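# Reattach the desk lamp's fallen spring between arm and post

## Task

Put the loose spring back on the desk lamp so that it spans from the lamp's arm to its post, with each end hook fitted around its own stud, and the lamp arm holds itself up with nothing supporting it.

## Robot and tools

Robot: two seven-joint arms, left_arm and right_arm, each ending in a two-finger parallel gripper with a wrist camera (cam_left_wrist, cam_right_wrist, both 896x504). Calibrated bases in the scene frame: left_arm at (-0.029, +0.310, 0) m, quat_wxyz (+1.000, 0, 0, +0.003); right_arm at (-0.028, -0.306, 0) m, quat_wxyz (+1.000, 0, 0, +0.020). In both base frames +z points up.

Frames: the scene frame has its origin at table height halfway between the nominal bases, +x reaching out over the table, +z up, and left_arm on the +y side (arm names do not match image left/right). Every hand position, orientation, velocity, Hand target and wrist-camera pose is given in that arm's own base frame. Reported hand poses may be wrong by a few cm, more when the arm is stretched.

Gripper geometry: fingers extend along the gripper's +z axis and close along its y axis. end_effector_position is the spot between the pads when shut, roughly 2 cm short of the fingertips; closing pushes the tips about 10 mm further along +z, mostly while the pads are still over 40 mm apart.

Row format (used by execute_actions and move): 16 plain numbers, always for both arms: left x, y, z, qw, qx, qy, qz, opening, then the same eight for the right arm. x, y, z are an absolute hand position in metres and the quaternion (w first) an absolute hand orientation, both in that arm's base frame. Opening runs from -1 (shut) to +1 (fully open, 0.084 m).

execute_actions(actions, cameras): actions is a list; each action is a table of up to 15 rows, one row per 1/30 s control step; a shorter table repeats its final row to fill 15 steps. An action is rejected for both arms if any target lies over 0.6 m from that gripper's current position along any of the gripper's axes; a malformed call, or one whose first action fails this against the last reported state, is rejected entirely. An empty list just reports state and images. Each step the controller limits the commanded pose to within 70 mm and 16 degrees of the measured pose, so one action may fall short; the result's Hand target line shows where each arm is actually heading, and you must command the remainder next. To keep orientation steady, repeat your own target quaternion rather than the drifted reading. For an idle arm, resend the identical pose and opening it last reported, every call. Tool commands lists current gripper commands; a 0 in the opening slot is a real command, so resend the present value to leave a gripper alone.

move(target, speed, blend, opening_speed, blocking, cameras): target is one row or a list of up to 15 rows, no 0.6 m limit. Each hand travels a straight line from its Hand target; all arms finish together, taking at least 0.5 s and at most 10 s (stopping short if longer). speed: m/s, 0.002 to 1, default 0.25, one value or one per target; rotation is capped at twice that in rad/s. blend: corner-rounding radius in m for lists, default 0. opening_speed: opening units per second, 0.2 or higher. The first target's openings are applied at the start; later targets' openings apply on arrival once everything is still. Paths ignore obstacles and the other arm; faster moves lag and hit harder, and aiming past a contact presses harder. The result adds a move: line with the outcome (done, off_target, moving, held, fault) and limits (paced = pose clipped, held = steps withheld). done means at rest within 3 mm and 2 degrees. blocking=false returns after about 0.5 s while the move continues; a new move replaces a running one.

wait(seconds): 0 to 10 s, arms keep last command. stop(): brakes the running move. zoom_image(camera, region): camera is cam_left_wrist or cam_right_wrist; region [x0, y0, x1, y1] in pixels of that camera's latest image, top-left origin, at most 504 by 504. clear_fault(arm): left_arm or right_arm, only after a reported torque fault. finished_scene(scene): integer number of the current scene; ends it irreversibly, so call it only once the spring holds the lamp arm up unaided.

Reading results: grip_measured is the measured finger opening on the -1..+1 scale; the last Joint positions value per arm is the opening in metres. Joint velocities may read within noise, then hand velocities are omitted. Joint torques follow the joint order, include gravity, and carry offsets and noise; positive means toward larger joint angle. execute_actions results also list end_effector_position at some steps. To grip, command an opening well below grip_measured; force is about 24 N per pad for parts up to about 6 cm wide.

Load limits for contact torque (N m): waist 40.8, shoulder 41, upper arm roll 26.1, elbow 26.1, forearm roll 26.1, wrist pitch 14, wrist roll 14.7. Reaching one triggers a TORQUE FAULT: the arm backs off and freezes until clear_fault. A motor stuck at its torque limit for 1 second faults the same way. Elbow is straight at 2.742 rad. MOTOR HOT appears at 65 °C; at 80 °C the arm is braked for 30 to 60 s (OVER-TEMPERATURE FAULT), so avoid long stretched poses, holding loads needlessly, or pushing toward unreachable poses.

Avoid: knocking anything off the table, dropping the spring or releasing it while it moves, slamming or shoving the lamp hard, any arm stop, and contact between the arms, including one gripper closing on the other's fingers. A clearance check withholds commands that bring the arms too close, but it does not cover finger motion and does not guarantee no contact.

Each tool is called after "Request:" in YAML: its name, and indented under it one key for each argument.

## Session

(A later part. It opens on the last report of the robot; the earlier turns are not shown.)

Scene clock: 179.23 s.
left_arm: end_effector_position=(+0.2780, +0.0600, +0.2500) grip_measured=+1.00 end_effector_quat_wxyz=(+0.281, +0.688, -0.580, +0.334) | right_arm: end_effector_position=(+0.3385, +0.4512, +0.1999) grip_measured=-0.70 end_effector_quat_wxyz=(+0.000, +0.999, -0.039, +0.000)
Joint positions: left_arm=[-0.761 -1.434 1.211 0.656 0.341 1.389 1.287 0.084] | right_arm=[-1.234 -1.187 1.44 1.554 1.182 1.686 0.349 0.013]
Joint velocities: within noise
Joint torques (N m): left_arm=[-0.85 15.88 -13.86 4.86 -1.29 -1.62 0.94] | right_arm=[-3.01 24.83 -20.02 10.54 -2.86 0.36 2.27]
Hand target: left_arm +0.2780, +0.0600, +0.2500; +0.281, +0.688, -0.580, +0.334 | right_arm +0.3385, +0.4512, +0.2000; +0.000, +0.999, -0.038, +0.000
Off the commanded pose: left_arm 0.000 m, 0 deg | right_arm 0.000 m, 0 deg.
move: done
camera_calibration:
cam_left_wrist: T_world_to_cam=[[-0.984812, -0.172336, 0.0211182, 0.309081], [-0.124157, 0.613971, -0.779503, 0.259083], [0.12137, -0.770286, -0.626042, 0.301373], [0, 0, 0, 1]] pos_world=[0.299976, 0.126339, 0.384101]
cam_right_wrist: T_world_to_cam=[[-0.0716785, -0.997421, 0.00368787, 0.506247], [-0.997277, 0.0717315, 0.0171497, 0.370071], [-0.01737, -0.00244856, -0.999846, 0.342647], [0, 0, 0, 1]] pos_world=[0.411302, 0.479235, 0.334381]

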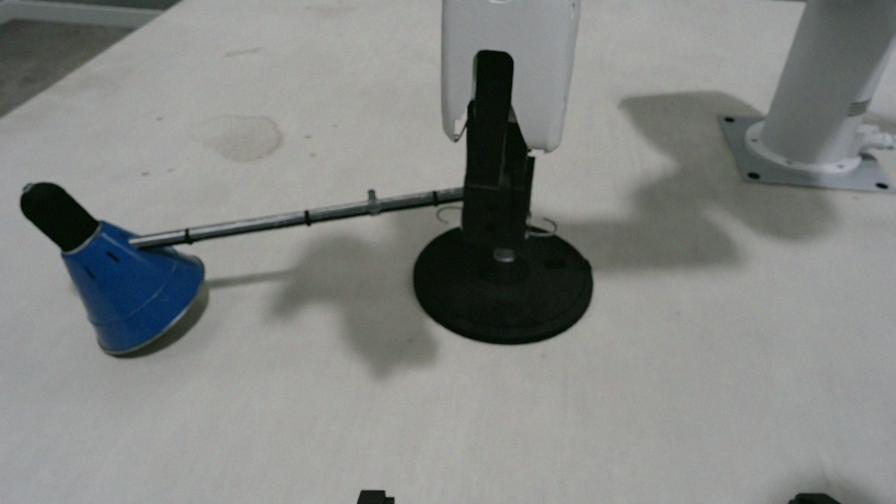

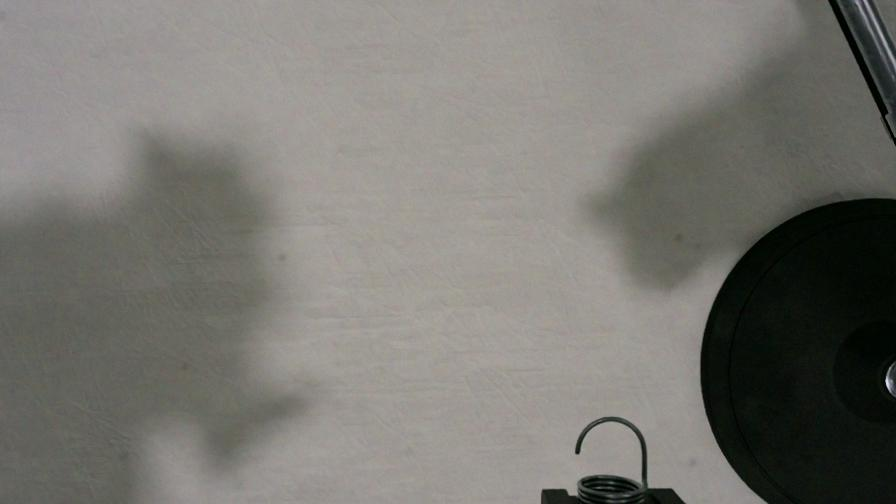

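Request:
move:
  target:
    - [0.278, 0.06, 0.25, -0.281, -0.688, 0.580, -0.334, 1, 0.3, 0.40, 0.36, 0, 0.9993, -0.0385, 0, -0.9]
    - [0.278, 0.06, 0.25, -0.281, -0.688, 0.580, -0.334, 1, 0.277, 0.2, 0.38, 0, 0.9993, -0.0385, 0, -0.9]
    - [0.278, 0.06, 0.25, -0.281, -0.688, 0.580, -0.334, 1, 0.27, -0.05, 0.36, -0.2, 0.85, 0.4, 0.27, -0.9]
    - [0.278, 0.06, 0.25, -0.281, -0.688, 0.580, -0.334, 1, 0.36, -0.05, 0.25, -0.390, 0.608, 0.515, 0.461, -0.9]
  speed: 0.3
  blend: 0.05

Request:
move:
  target: [0.278, 0.06, 0.25, -0.281, -0.688, 0.580, -0.334, 1, 0.4255, 0.02, 0.17, -0.579, 0.4057, 0.579, 0.4057, -0.9]

Scene clock: 227.67 s.
left_arm: end_effector_position=(+0.2780, +0.0600, +0.2500) grip_measured=+1.00 end_effector_quat_wxyz=(+0.281, +0.688, -0.580, +0.334) | right_arm: end_effector_position=(+0.3600, -0.0500, +0.2500) grip_measured=-0.70 end_effector_quat_wxyz=(-0.390, +0.608, +0.515, +0.461)
Joint positions: left_arm=[-0.761 -1.434 1.211 0.656 0.341 1.389 1.287 0.084] | right_arm=[-0.56 0.098 -0.21 0.915 0.96 1.798 -2.488 0.013]
Joint velocities: within noise
Joint torques (N m): left_arm=[-1.07 16.28 -14.3 4.95 -1.09 -1.68 0.89] | right_arm=[2.94 -11.49 3.08 19.34 3.86 2.89 -2.76]
Hand target: left_arm +0.2780, +0.0600, +0.2500; +0.281, +0.688, -0.580, +0.334 | right_arm +0.3600, -0.0500, +0.2500; -0.390, +0.608, +0.515, +0.461
Off the commanded pose: left_arm 0.000 m, 0 deg | right_arm 0.000 m, 0 deg.
move: done
camera_calibration:
cam_left_wrist: T_world_to_cam=[[-0.984812, -0.172336, 0.0211182, 0.309081], [-0.124157, 0.613971, -0.779503, 0.259083], [0.12137, -0.770286, -0.626042, 0.301373], [0, 0, 0, 1]] pos_world=[0.299976, 0.126339, 0.384101]
cam_right_wrist: T_world_to_cam=[[0.985912, -0.167133, 0.00666605, -0.332264], [-0.0416699, -0.284015, -0.957914, 0.308593], [0.161993, 0.944141, -0.286978, 0.196377], [0, 0, 0, 1]] pos_world=[0.30863, -0.153295, 0.354176]

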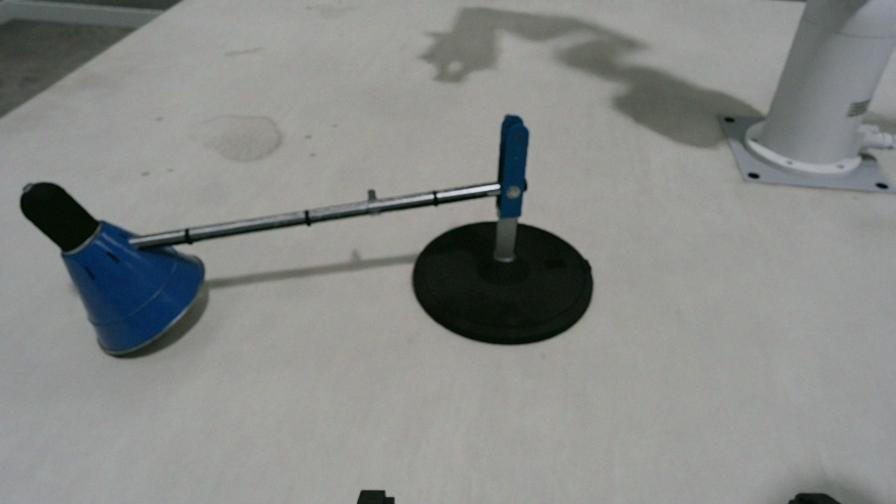

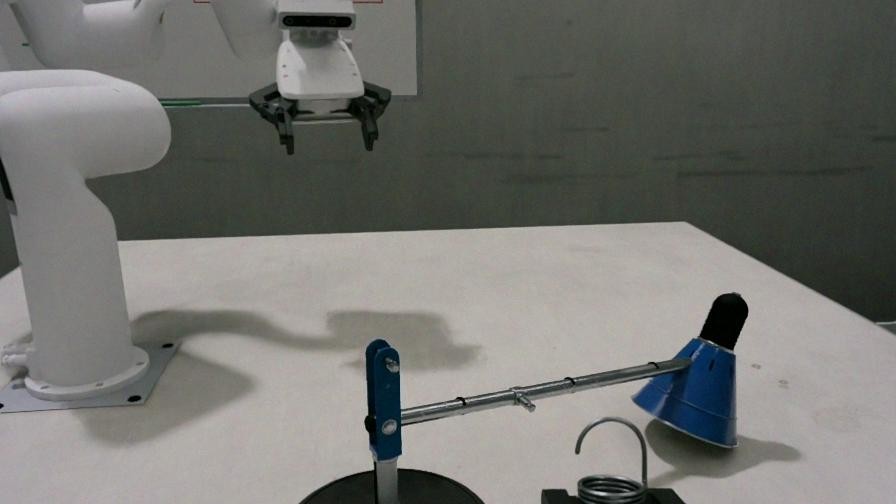

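Scene clock: 229.47 s.
left_arm: end_effector_position=(+0.2780, +0.0600, +0.2500) grip_measured=+1.00 end_effector_quat_wxyz=(+0.281, +0.688, -0.580, +0.334) | right_arm: end_effector_position=(+0.4255, +0.0200, +0.1700) grip_measured=-0.70 end_effector_quat_wxyz=(+0.579, -0.406, -0.579, -0.406)
Joint positions: left_arm=[-0.761 -1.434 1.211 0.656 0.341 1.389 1.287 0.084] | right_arm=[-0.45 0.772 -0.002 1.495 0.914 2.066 -2.591 0.013]
Joint velocities: within noise
Joint torques (N m): left_arm=[-0.64 16.27 -14.65 4.85 -1.1 -1.89 0.89] | right_arm=[2.9 -21.57 4.16 18.32 -1.17 3.49 2.49]
Hand target: left_arm +0.2780, +0.0600, +0.2500; +0.281, +0.688, -0.580, +0.334 | right_arm +0.4255, +0.0200, +0.1700; +0.579, -0.406, -0.579, -0.406
Off the commanded pose: left_arm 0.000 m, 0 deg | right_arm 0.000 m, 0 deg.
move: done
camera_calibration:
cam_left_wrist: T_world_to_cam=[[-0.984812, -0.172336, 0.0211182, 0.309081], [-0.124157, 0.613971, -0.779503, 0.259083], [0.12137, -0.770286, -0.626042, 0.301373], [0, 0, 0, 1]] pos_world=[0.299976, 0.126339, 0.384101]
cam_right_wrist: T_world_to_cam=[[0.941207, 0.337788, 0.00529794, -0.375444], [0.0108156, -0.0144546, -0.999837, 0.233986], [-0.337657, 0.941111, -0.0172582, 0.263592], [0, 0, 0, 1]] pos_world=[0.439844, -0.117867, 0.240486]

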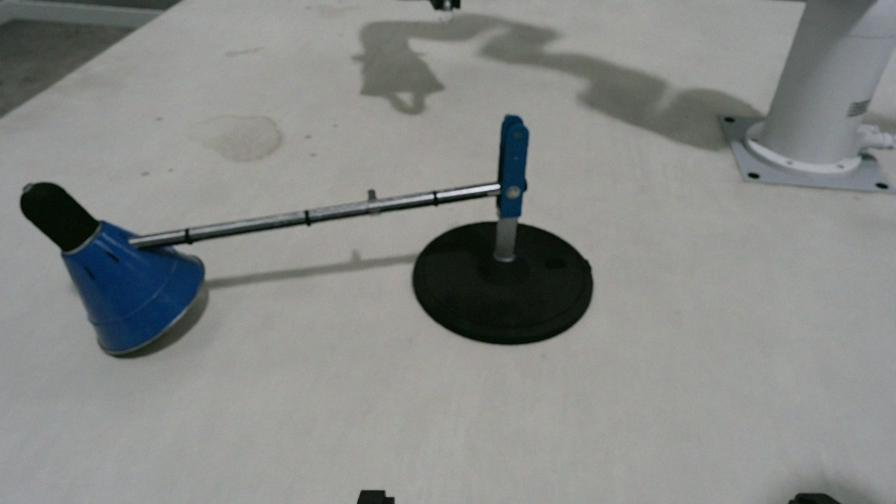

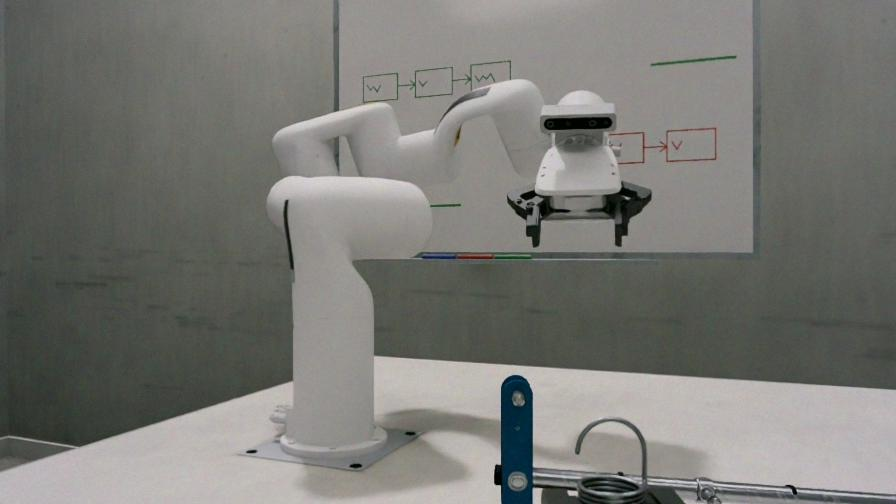

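Request:
zoom_image:
  camera: "cam_right_wrist"
  region: [480, 364, 720, 504]

Scaled by 2.100 from the camera's 896x504 image, which has a finer 1280x720 frame.

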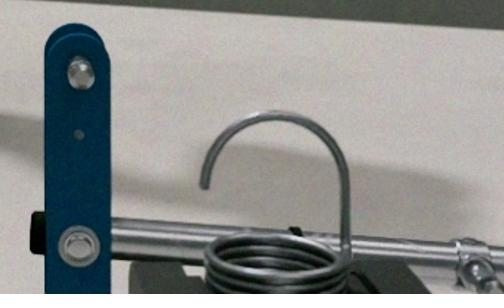

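Request:
move:
  target:
    - [0.38, 0.0, 0.24, 0.42, 0.83, -0.10, 0.22, -0.1, 0.4255, 0.02, 0.17, -0.579, 0.4057, 0.579, 0.4057, -0.9]
    - [0.445, -0.148, 0.158, 0.490, 0.850, 0.173, 0.100, -0.1, 0.4255, 0.02, 0.17, -0.579, 0.4057, 0.579, 0.4057, -0.9]
  blend: 0.03

Scene clock: 263.57 s.
left_arm: end_effector_position=(+0.4450, -0.1480, +0.1580) grip_measured=-0.11 end_effector_quat_wxyz=(+0.489, +0.849, +0.173, +0.100) | right_arm: end_effector_position=(+0.4255, +0.0200, +0.1700) grip_measured=-0.70 end_effector_quat_wxyz=(+0.579, -0.406, -0.579, -0.406)
Joint positions: left_arm=[-1.595 -0.955 1.57 0.52 -0.292 0.161 0.047 0.039] | right_arm=[-0.45 0.772 -0.002 1.495 0.914 2.066 -2.591 0.013]
Joint velocities: within noise
Joint torques (N m): left_arm=[-4.23 5.89 -11.08 10.29 -0.65 -1.7 -1.16] | right_arm=[2.65 -21.16 4.01 17.42 -1.08 3.48 2.3]
Hand target: left_arm +0.4450, -0.1480, +0.1580; +0.489, +0.849, +0.173, +0.100 | right_arm +0.4255, +0.0200, +0.1700; +0.579, -0.406, -0.579, -0.406
Off the commanded pose: left_arm 0.000 m, 0 deg | right_arm 0.000 m, 0 deg.
move: done
camera_calibration:
cam_left_wrist: T_world_to_cam=[[0.209198, -0.444785, 0.870863, -0.266277], [-0.919584, -0.392359, 0.0205085, 0.414458], [0.332569, -0.805122, -0.491098, -0.0571259], [0, 0, 0, 1]] pos_world=[0.455832, -0.00181308, 0.195337]
cam_right_wrist: T_world_to_cam=[[0.941164, 0.337909, 0.00533036, -0.375419], [0.0108143, -0.0143486, -0.999839, 0.233999], [-0.337778, 0.941069, -0.0171586, 0.263617], [0, 0, 0, 1]] pos_world=[0.439844, -0.117867, 0.240485]

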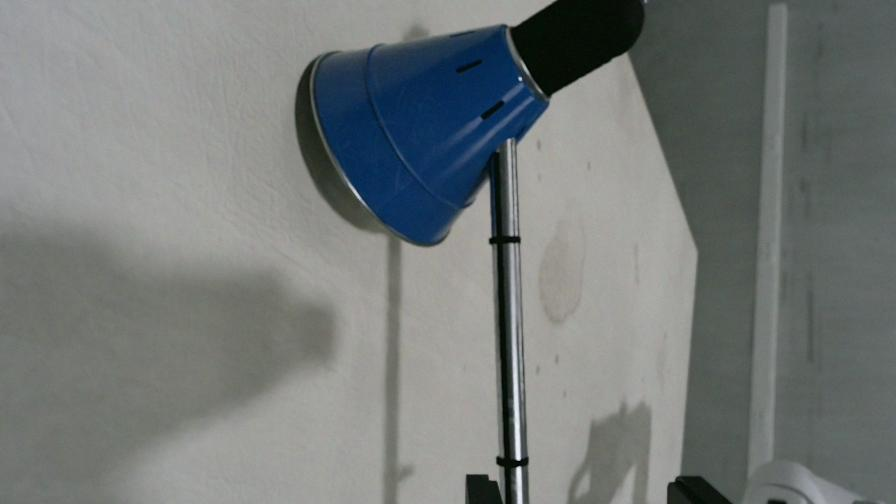

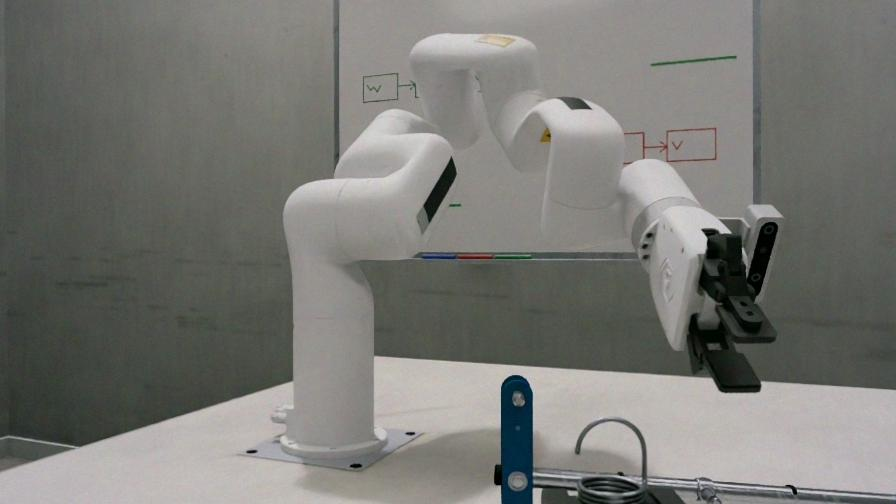

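Request:
move:
  target: [0.488, -0.172, 0.125, 0.490, 0.850, 0.173, 0.100, -0.1, 0.4255, 0.02, 0.17, -0.579, 0.4057, 0.579, 0.4057, -0.9]
  speed: 0.12

Request:
zoom_image:
  camera: "cam_right_wrist"
  region: [480, 284, 896, 504]

Scene clock: 276.57 s.
left_arm: end_effector_position=(+0.4880, -0.1720, +0.1250) grip_measured=-0.11 end_effector_quat_wxyz=(+0.489, +0.849, +0.173, +0.100) | right_arm: end_effector_position=(+0.4255, +0.0200, +0.1700) grip_measured=-0.70 end_effector_quat_wxyz=(+0.579, -0.406, -0.579, -0.406)
Joint positions: left_arm=[-1.865 -1.015 1.748 0.672 -0.288 0.082 0.089 0.039] | right_arm=[-0.45 0.772 -0.002 1.495 0.914 2.066 -2.591 0.013]
Joint velocities: within noise
Joint torques (N m): left_arm=[-4.79 11.71 -12.8 8.94 2.3 -1.73 1.05] | right_arm=[2.36 -21.59 3.83 17.27 -0.97 3.35 2.36]
Hand target: left_arm +0.4880, -0.1720, +0.1250; +0.489, +0.849, +0.173, +0.100 | right_arm +0.4255, +0.0200, +0.1700; +0.579, -0.406, -0.579, -0.406
Off the commanded pose: left_arm 0.000 m, 0 deg | right_arm 0.000 m, 0 deg.
move: done
camera_calibration:
cam_left_wrist: T_world_to_cam=[[0.209239, -0.444767, 0.870862, -0.257208], [-0.919574, -0.392379, 0.0205475, 0.445157], [0.332569, -0.805122, -0.491098, -0.106922], [0, 0, 0, 1]] pos_world=[0.498732, -0.0258131, 0.162337]
cam_right_wrist: T_world_to_cam=[[0.941164, 0.337909, 0.00533036, -0.375419], [0.0108143, -0.0143486, -0.999839, 0.233999], [-0.337778, 0.941069, -0.0171586, 0.263617], [0, 0, 0, 1]] pos_world=[0.439844, -0.117867, 0.240485]

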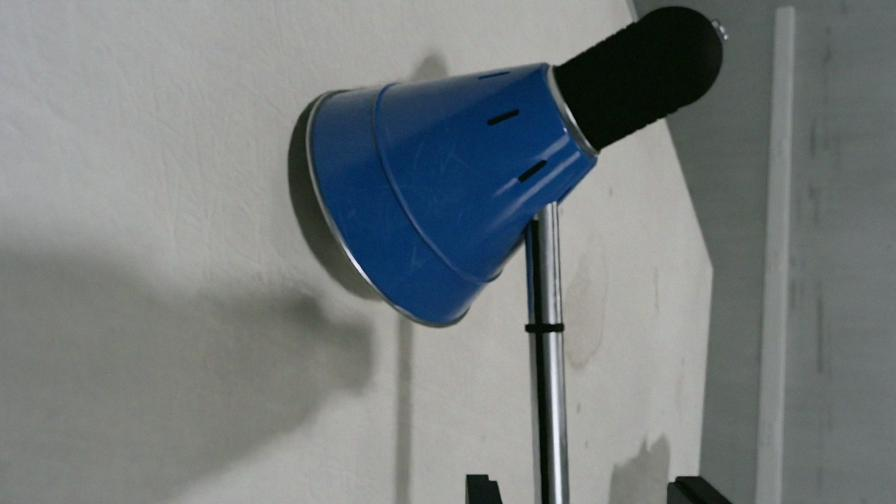

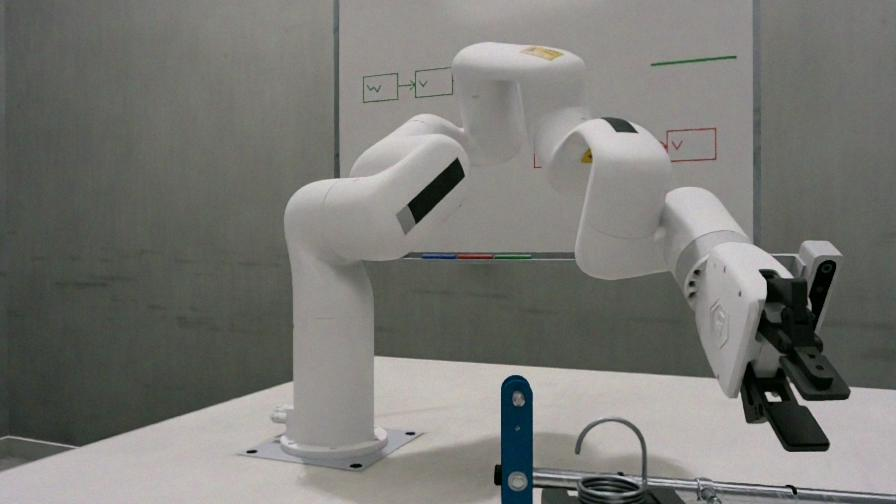

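Scaled by 1.212 from the camera's 896x504 image, which has a finer 1280x720 frame.

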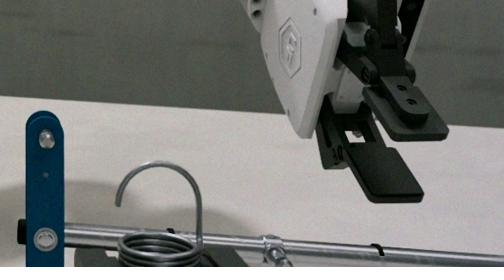

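Request:
move:
  target: [0.504, -0.2097, 0.0957, 0.490, 0.850, 0.173, 0.100, -0.1, 0.4535, 0.03, 0.135, -0.579, 0.4057, 0.579, 0.4057, -0.9]
  speed: 0.06

Request:
zoom_image:
  camera: "cam_right_wrist"
  region: [580, 284, 896, 504]

Scene clock: 283.60 s.
left_arm: end_effector_position=(+0.5040, -0.2097, +0.0957) grip_measured=-0.11 end_effector_quat_wxyz=(+0.489, +0.849, +0.173, +0.100) | right_arm: end_effector_position=(+0.4535, +0.0300, +0.1350) grip_measured=-0.70 end_effector_quat_wxyz=(+0.579, -0.406, -0.579, -0.406)
Joint positions: left_arm=[-2.059 -1.094 1.843 0.75 -0.285 -0.027 0.11 0.039] | right_arm=[-0.427 0.908 0.018 1.627 0.939 2.036 -2.572 0.013]
Joint velocities: within noise
Joint torques (N m): left_arm=[-4.67 14.26 -13.7 8.05 2.54 -1.86 1.06] | right_arm=[3.01 -22.59 4.6 17.57 3.73 -0.28 2.38]
Hand target: left_arm +0.5040, -0.2097, +0.0957; +0.489, +0.849, +0.173, +0.100 | right_arm +0.4535, +0.0300, +0.1350; +0.579, -0.406, -0.579, -0.406
Off the commanded pose: left_arm 0.000 m, 0 deg | right_arm 0.000 m, 0 deg.
move: done
camera_calibration:
cam_left_wrist: T_world_to_cam=[[0.209239, -0.444767, 0.870862, -0.251807], [-0.919574, -0.392379, 0.0205475, 0.44568], [0.332569, -0.805122, -0.491098, -0.156986], [0, 0, 0, 1]] pos_world=[0.514732, -0.0635131, 0.133037]
cam_right_wrist: T_world_to_cam=[[0.941164, 0.337909, 0.00533036, -0.404964], [0.0108143, -0.0143486, -0.999839, 0.198845], [-0.337778, 0.941069, -0.0171586, 0.263064], [0, 0, 0, 1]] pos_world=[0.467844, -0.107867, 0.205485]

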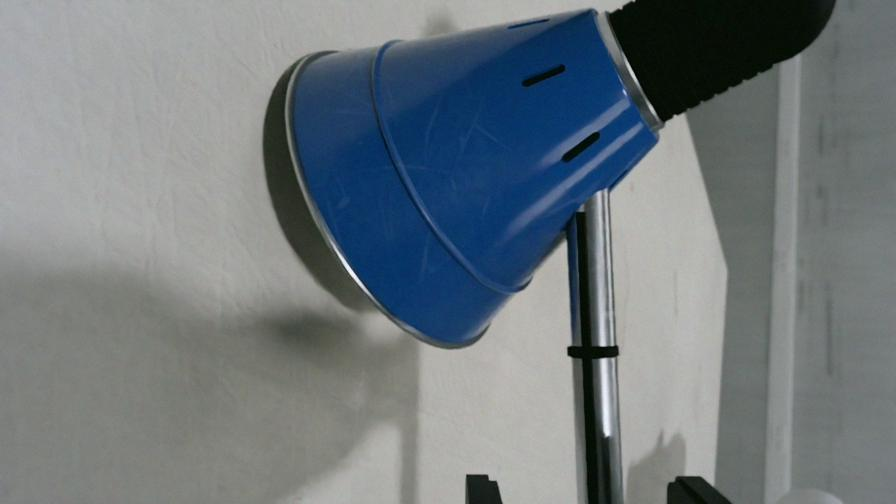

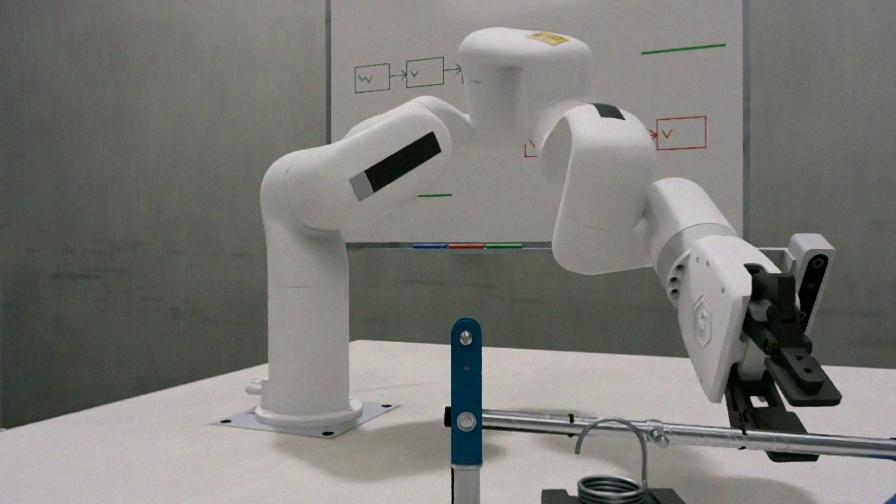

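Scaled by 1.595 from the camera's 896x504 image, which has a finer 1280x720 frame.

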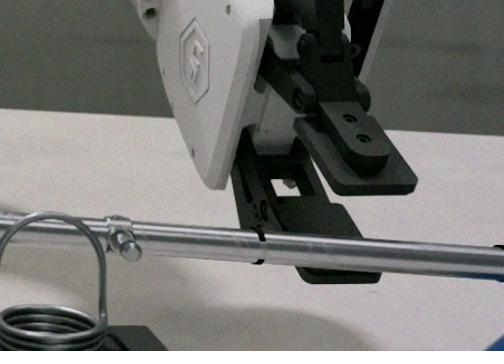

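Request:
move:
  target:
    - [0.5057, -0.2137, 0.0932, 0.490, 0.850, 0.173, 0.100, -0.1, 0.4535, 0.03, 0.135, -0.579, 0.4057, 0.579, 0.4057, -0.9]
    - [0.5057, -0.2137, 0.0932, 0.490, 0.850, 0.173, 0.100, -0.95, 0.4535, 0.03, 0.135, -0.579, 0.4057, 0.579, 0.4057, -0.9]
  speed: 0.04
  opening_speed: 0.3

Request:
zoom_image:
  camera: "cam_right_wrist"
  region: [580, 284, 896, 504]

Scene clock: 292.33 s.
left_arm: end_effector_position=(+0.5057, -0.2137, +0.0932) grip_measured=-0.97 end_effector_quat_wxyz=(+0.489, +0.849, +0.173, +0.100) | right_arm: end_effector_position=(+0.4535, +0.0300, +0.1350) grip_measured=-0.70 end_effector_quat_wxyz=(+0.579, -0.406, -0.579, -0.406)
Joint positions: left_arm=[-2.078 -1.102 1.85 0.759 -0.285 -0.037 0.111 0.001] | right_arm=[-0.427 0.909 0.018 1.627 0.939 2.036 -2.572 0.013]
Joint velocities: within noise
Joint torques (N m): left_arm=[-3.36 16.58 -14.16 7.25 2.31 -1.51 1] | right_arm=[2.37 -22.68 4.55 17.46 3.06 0.56 2.36]
Hand target: left_arm +0.5057, -0.2137, +0.0932; +0.489, +0.849, +0.173, +0.100 | right_arm +0.4535, +0.0300, +0.1350; +0.579, -0.406, -0.579, -0.406
Off the commanded pose: left_arm 0.000 m, 0 deg | right_arm 0.000 m, 0 deg.
move: done
camera_calibration:
cam_left_wrist: T_world_to_cam=[[0.209239, -0.444767, 0.870862, -0.251786], [-0.919574, -0.392379, 0.0205475, 0.445817], [0.332569, -0.805122, -0.491098, -0.162032], [0, 0, 0, 1]] pos_world=[0.516532, -0.0675131, 0.130537]
cam_right_wrist: T_world_to_cam=[[0.941164, 0.337909, 0.00533036, -0.404964], [0.0108143, -0.0143486, -0.999839, 0.198845], [-0.337778, 0.941069, -0.0171586, 0.263064], [0, 0, 0, 1]] pos_world=[0.467844, -0.107867, 0.205485]

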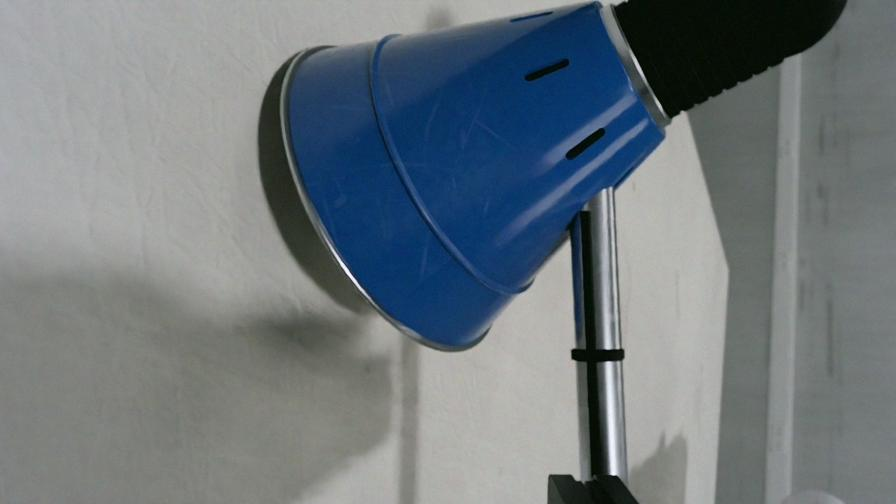

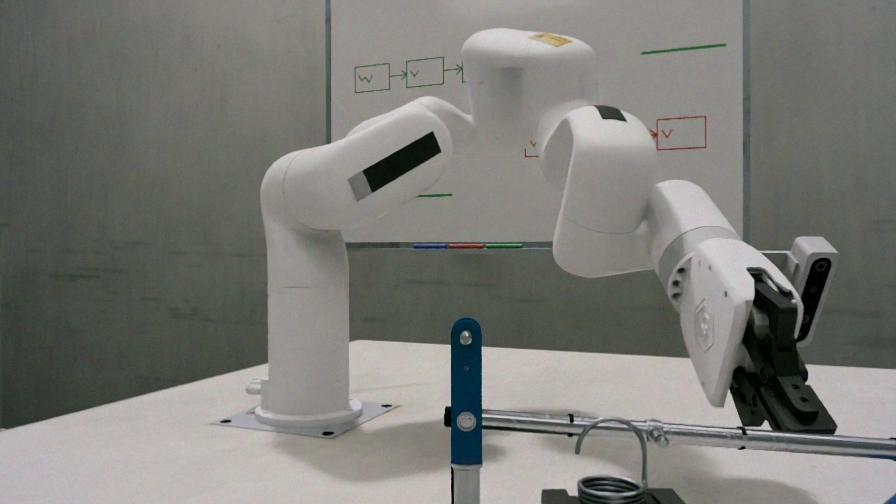

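Scaled by 1.595 from the camera's 896x504 image, which has a finer 1280x720 frame.

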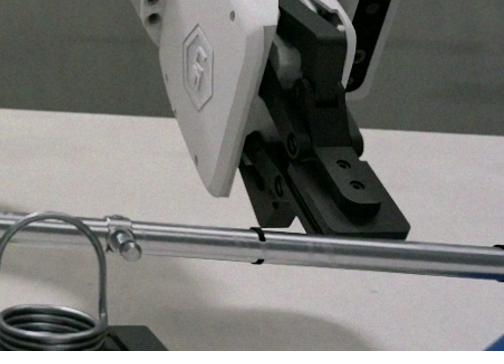

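Request:
move:
  target:
    - [0.504, -0.2097, 0.0957, 0.490, 0.850, 0.173, 0.100, -0.1, 0.4535, 0.03, 0.135, -0.579, 0.4057, 0.579, 0.4057, -0.9]
    - [0.507, -0.2167, 0.0989, 0.490, 0.850, 0.173, 0.100, -0.1, 0.4535, 0.03, 0.135, -0.579, 0.4057, 0.579, 0.4057, -0.9]
    - [0.5145, -0.2343, 0.0879, 0.490, 0.850, 0.173, 0.100, -0.1, 0.4535, 0.03, 0.135, -0.579, 0.4057, 0.579, 0.4057, -0.9]
  speed: 0.04
  opening_speed: 0.8

Request:
zoom_image:
  camera: "cam_right_wrist"
  region: [580, 284, 896, 504]

Scene clock: 306.80 s.
left_arm: end_effector_position=(+0.5145, -0.2343, +0.0879) grip_measured=-0.11 end_effector_quat_wxyz=(+0.489, +0.849, +0.173, +0.100) | right_arm: end_effector_position=(+0.4535, +0.0300, +0.1350) grip_measured=-0.70 end_effector_quat_wxyz=(+0.579, -0.406, -0.579, -0.406)
Joint positions: left_arm=[-2.163 -1.123 1.873 0.805 -0.29 -0.071 0.104 0.039] | right_arm=[-0.427 0.909 0.018 1.627 0.939 2.036 -2.572 0.013]
Joint velocities: within noise
Joint torques (N m): left_arm=[-4.75 16.77 -14.26 7.98 2.43 -1.83 1.05] | right_arm=[1.63 -23.09 4.57 17.25 2.04 1.1 2.47]
Hand target: left_arm +0.5145, -0.2343, +0.0879; +0.489, +0.849, +0.173, +0.100 | right_arm +0.4535, +0.0300, +0.1350; +0.579, -0.406, -0.579, -0.406
Off the commanded pose: left_arm 0.000 m, 0 deg | right_arm 0.000 m, 0 deg.
move: done
camera_calibration:
cam_left_wrist: T_world_to_cam=[[0.209239, -0.444767, 0.870862, -0.258153], [-0.919574, -0.392379, 0.0205475, 0.445843], [0.332569, -0.805122, -0.491098, -0.184114], [0, 0, 0, 1]] pos_world=[0.525232, -0.0881131, 0.125237]
cam_right_wrist: T_world_to_cam=[[0.941164, 0.337909, 0.00533036, -0.404964], [0.0108143, -0.0143486, -0.999839, 0.198845], [-0.337778, 0.941069, -0.0171586, 0.263064], [0, 0, 0, 1]] pos_world=[0.467844, -0.107867, 0.205485]

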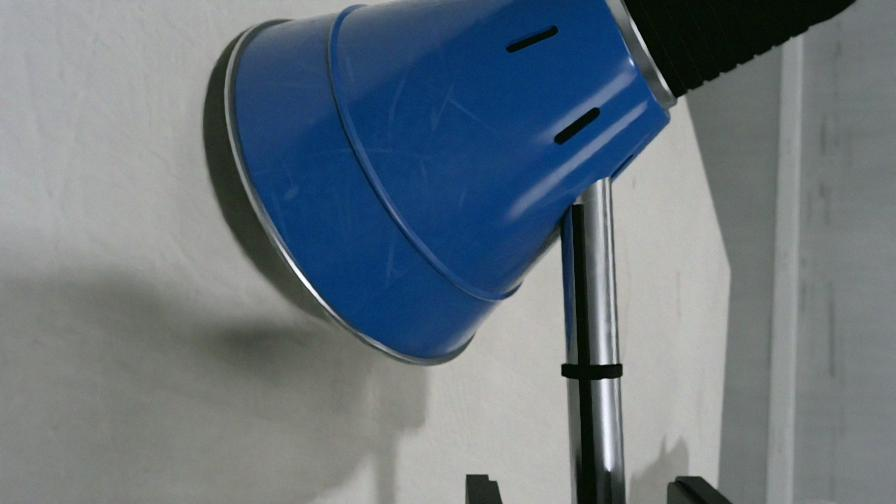

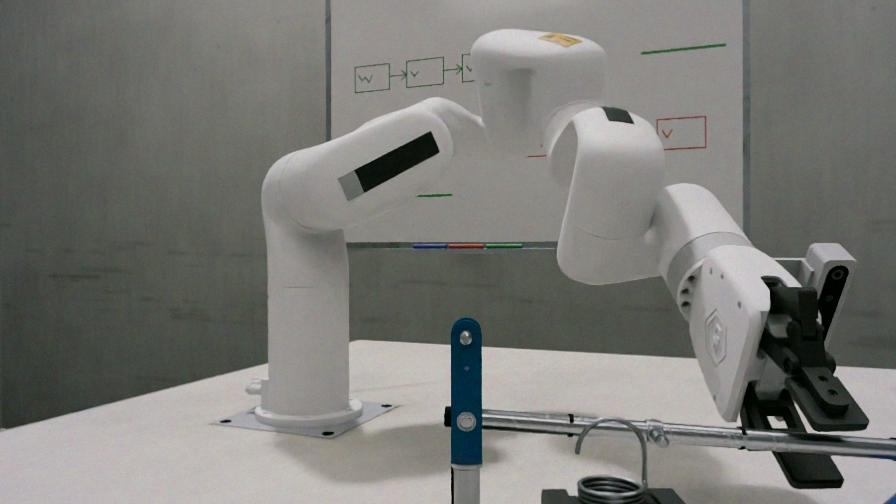

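Scaled by 1.595 from the camera's 896x504 image, which has a finer 1280x720 frame.

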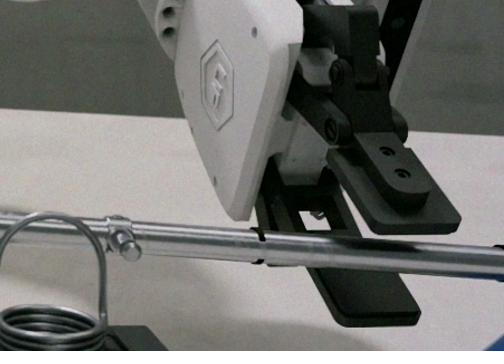

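Request:
move:
  target:
    - [0.5145, -0.2343, 0.0879, 0.490, 0.850, 0.173, 0.100, -0.1, 0.4535, 0.03, 0.135, -0.579, 0.4057, 0.579, 0.4057, -0.9]
    - [0.5145, -0.2343, 0.0879, 0.490, 0.850, 0.173, 0.100, -0.98, 0.4535, 0.03, 0.135, -0.579, 0.4057, 0.579, 0.4057, -0.9]
  speed: 0.04
  opening_speed: 0.3

Request:
zoom_image:
  camera: "cam_right_wrist"
  region: [580, 284, 896, 504]

Scene clock: 313.97 s.
left_arm: end_effector_position=(+0.5159, -0.2497, +0.1139) grip_measured=-0.72 end_effector_quat_wxyz=(+0.505, +0.842, +0.155, +0.109) | right_arm: end_effector_position=(+0.4535, +0.0300, +0.1350) grip_measured=-0.70 end_effector_quat_wxyz=(+0.579, -0.406, -0.579, -0.406)
Joint positions: left_arm=[-2.163 -1.123 1.822 0.806 -0.29 -0.072 0.104 0.012] | right_arm=[-0.427 0.909 0.018 1.627 0.939 2.036 -2.572 0.013]
Joint velocities: within noise
Joint torques (N m): left_arm=[-1.2 21.54 -26.7 3.47 1.17 -0.25 0.22] | right_arm=[0.46 -23.08 4.52 17.08 0.64 1.83 2.29]
Hand target: left_arm +0.5155, -0.2506, +0.1147; +0.505, +0.842, +0.155, +0.109 | right_arm +0.4535, +0.0300, +0.1350; +0.579, -0.406, -0.579, -0.406
Tool commands: left_gripper/opening=-0.73 right_gripper/opening=-0.9
Off the commanded pose: left_arm 0.030 m, 3 deg | right_arm 0.000 m, 0 deg.
TORQUE FAULT: the external load on joint 3 (upper arm roll) of the left arm reached its load limit, and that arm stopped. The contact can be on any part of that arm beyond that joint, not only on its tool. A torque fault puts only its own arm into a fault stop. That arm's remaining commands of this call were not run. The hold on joint 3 (upper arm roll) of that arm was moved back by the arm itself, up to 3 degrees, as the stop began. That arm is still stopped at the end of this call. While its stop runs, that arm, its gripper or tool too, takes no new command.
CLEAR FAULT: the left arm stays stopped (state 4) until you call clear_fault(arm="left_arm").
End effector pose when the fault began: left_arm: position (+0.5145, -0.2345, +0.0882), quat_wxyz (+0.490, +0.849, +0.173, +0.100)
Joint positions when the fault began: left_arm=[-2.164 -1.123 1.872 0.806 -0.29 -0.071 0.104 0.013]
move: fault (left_arm)
camera_calibration:
cam_left_wrist: T_world_to_cam=[[0.165846, -0.426177, 0.889308, -0.263097], [-0.927996, -0.372549, -0.00547299, 0.452864], [0.333643, -0.824367, -0.457276, -0.193454], [0, 0, 0, 1]] pos_world=[0.528434, -0.102889, 0.14799]
cam_right_wrist: T_world_to_cam=[[0.941164, 0.337909, 0.00533036, -0.404964], [0.0108143, -0.0143486, -0.999839, 0.198845], [-0.337778, 0.941069, -0.0171586, 0.263064], [0, 0, 0, 1]] pos_world=[0.467844, -0.107867, 0.205485]

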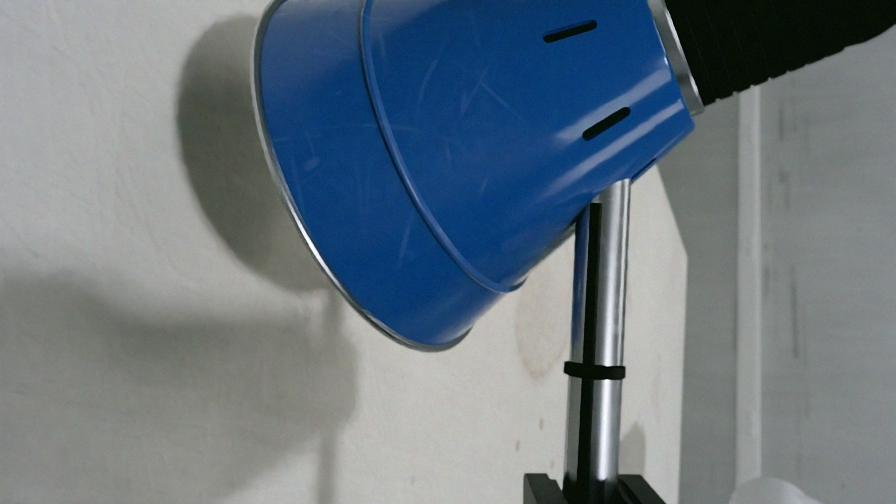

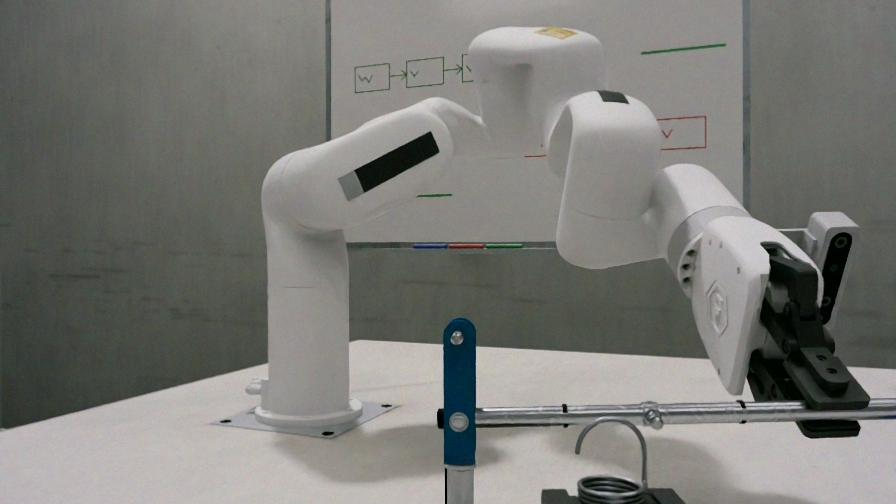

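Scaled by 1.595 from the camera's 896x504 image, which has a finer 1280x720 frame.

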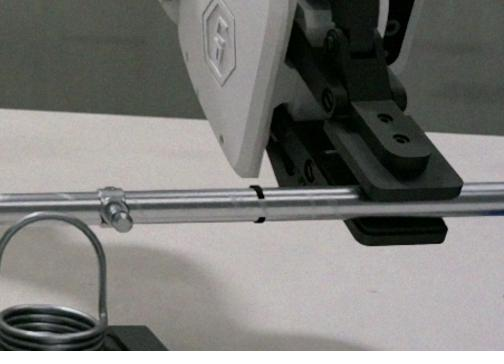

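Request:
clear_fault:
  arm: "left_arm"

Request:
zoom_image:
  camera: "cam_right_wrist"
  region: [430, 310, 490, 440]

Request:
zoom_image:
  camera: "cam_right_wrist"
  region: [620, 390, 690, 440]

Scene clock: 330.80 s.
left_arm: end_effector_position=(+0.5159, -0.2498, +0.1140) grip_measured=-0.72 end_effector_quat_wxyz=(+0.505, +0.842, +0.155, +0.109) | right_arm: end_effector_position=(+0.4535, +0.0300, +0.1350) grip_measured=-0.70 end_effector_quat_wxyz=(+0.579, -0.406, -0.579, -0.406)
Joint positions: left_arm=[-2.163 -1.123 1.821 0.806 -0.29 -0.072 0.104 0.012] | right_arm=[-0.427 0.909 0.018 1.627 0.939 2.036 -2.572 0.013]
Joint velocities: within noise
Joint torques (N m): left_arm=[-1.44 21.6 -26.76 3.83 1 -0.43 0.07] | right_arm=[-2.05 -24.02 4.51 16.33 0.58 2.8 2.3]
Hand target: left_arm +0.5155, -0.2506, +0.1147; +0.505, +0.842, +0.155, +0.109 | right_arm +0.4535, +0.0300, +0.1350; +0.579, -0.406, -0.579, -0.406
Tool commands: left_gripper/opening=-0.73 right_gripper/opening=-0.9
Off the commanded pose: left_arm 0.030 m, 3 deg | right_arm 0.000 m, 0 deg.
TORQUE FAULT, CONTINUED: the left arm's stop, for the torque fault of joint 3 (upper arm roll) that an earlier result reported, is over. The call counts as one of the actions that you can send in this scene. The hold on joint 3 (upper arm roll) of that arm was moved back by the arm itself, up to 3 degrees, as the stop began. That arm's target is now where it stood when the stop ended, not its last command. That arm's gripper keeps its grip as last carried out, and that arm accepts commands again: back off and push less far.
CLEAR FAULT: your call cleared the left arm's torque fault. If a joint's load stays at its limit, that arm stops again at once.
camera_calibration:
cam_left_wrist: T_world_to_cam=[[0.16571, -0.426191, 0.889326, -0.263029], [-0.928031, -0.372462, -0.00557315, 0.452906], [0.333615, -0.824399, -0.457239, -0.193448], [0, 0, 0, 1]] pos_world=[0.528434, -0.102889, 0.14799]
cam_right_wrist: T_world_to_cam=[[0.941164, 0.337909, 0.00533036, -0.404964], [0.0108143, -0.0143486, -0.999839, 0.198845], [-0.337778, 0.941069, -0.0171586, 0.263064], [0, 0, 0, 1]] pos_world=[0.467844, -0.107867, 0.205485]

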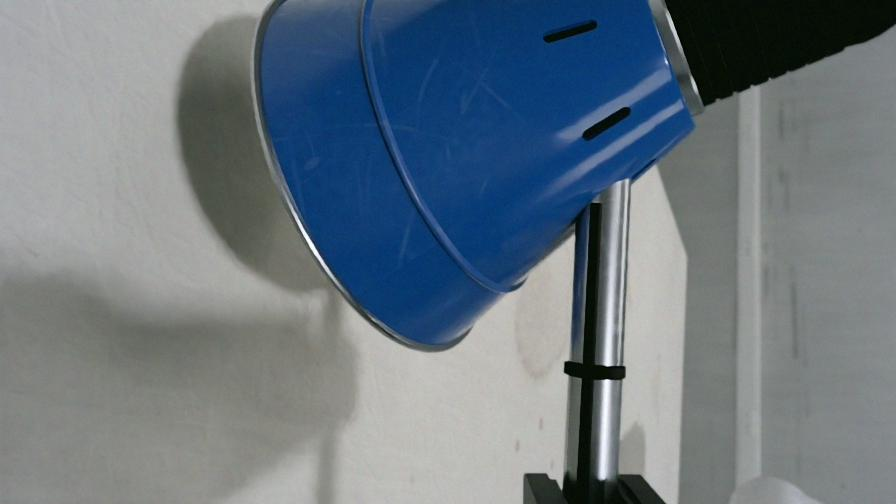

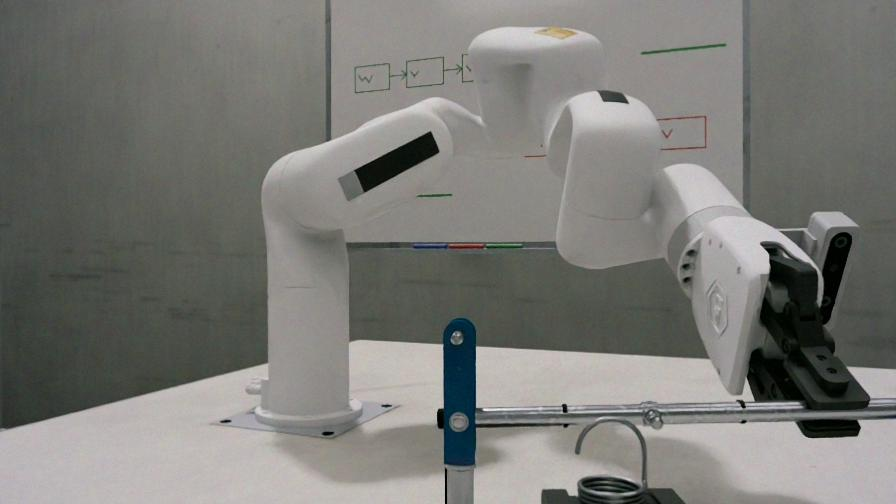

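Scaled by 3.877 from the camera's 896x504 image, which has a finer 1280x720 frame.

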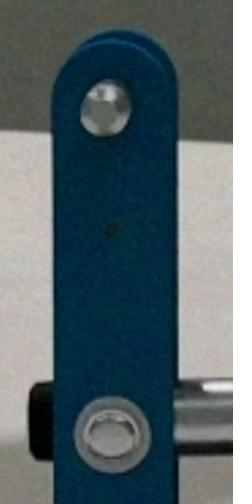

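Scaled by 7.200 from the camera's 896x504 image, which has a finer 1280x720 frame.

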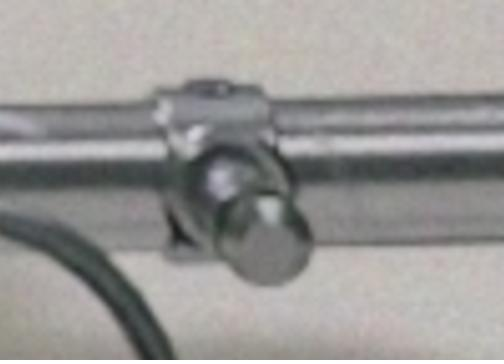

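Request:
move:
  target: [0.4985, -0.2562, 0.1920, 0.4714, 0.8382, 0.0543, 0.2685, -0.8, 0.4535, 0.03, 0.135, -0.579, 0.4057, 0.579, 0.4057, -0.9]
  speed: 0.08

Scene clock: 361.37 s.
left_arm: end_effector_position=(+0.4985, -0.2562, +0.1919) grip_measured=-0.73 end_effector_quat_wxyz=(+0.471, +0.838, +0.054, +0.268) | right_arm: end_effector_position=(+0.4535, +0.0300, +0.1350) grip_measured=-0.70 end_effector_quat_wxyz=(+0.579, -0.406, -0.579, -0.406)
Joint positions: left_arm=[-2.086 -1.017 1.652 0.628 -0.196 -0.342 0.192 0.012] | right_arm=[-0.427 0.909 0.018 1.627 0.939 2.036 -2.572 0.013]
Joint velocities: within noise
Joint torques (N m): left_arm=[5.7 22.12 -24.05 12.11 3.3 -3.57 0.71] | right_arm=[-2.28 -24.02 4.3 16.13 0.64 2.81 2.3]
Hand target: left_arm +0.4985, -0.2562, +0.1920; +0.471, +0.838, +0.054, +0.269 | right_arm +0.4535, +0.0300, +0.1350; +0.579, -0.406, -0.579, -0.406
Off the commanded pose: left_arm 0.000 m, 0 deg | right_arm 0.000 m, 0 deg.
move: done
camera_calibration:
cam_left_wrist: T_world_to_cam=[[-0.151448, -0.534263, 0.831641, -0.190759], [-0.857478, -0.347529, -0.379413, 0.477736], [0.491726, -0.770575, -0.405486, -0.232279], [0, 0, 0, 1]] pos_world=[0.494976, -0.114877, 0.245717]
cam_right_wrist: T_world_to_cam=[[0.941164, 0.337909, 0.00533036, -0.404964], [0.0108143, -0.0143486, -0.999839, 0.198845], [-0.337778, 0.941069, -0.0171586, 0.263064], [0, 0, 0, 1]] pos_world=[0.467844, -0.107867, 0.205485]

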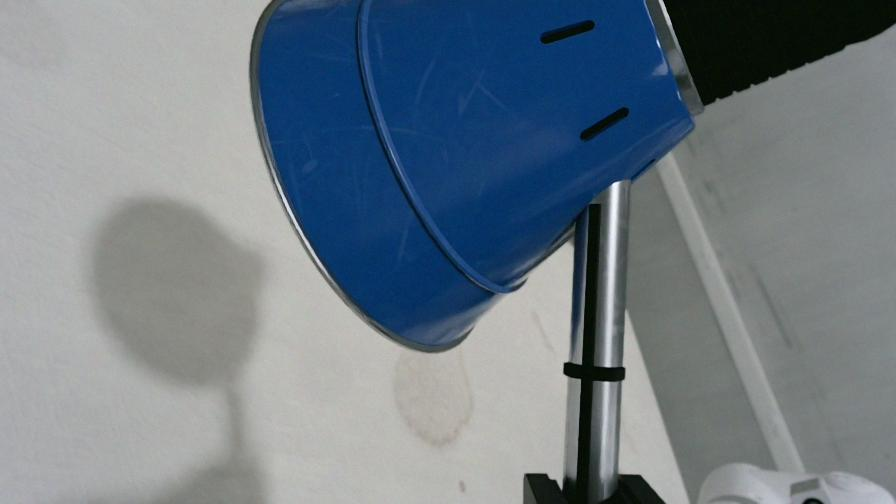

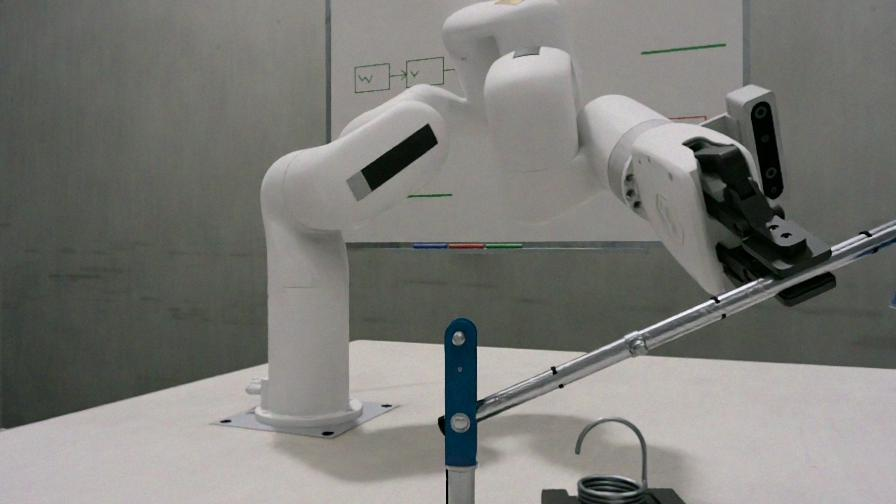

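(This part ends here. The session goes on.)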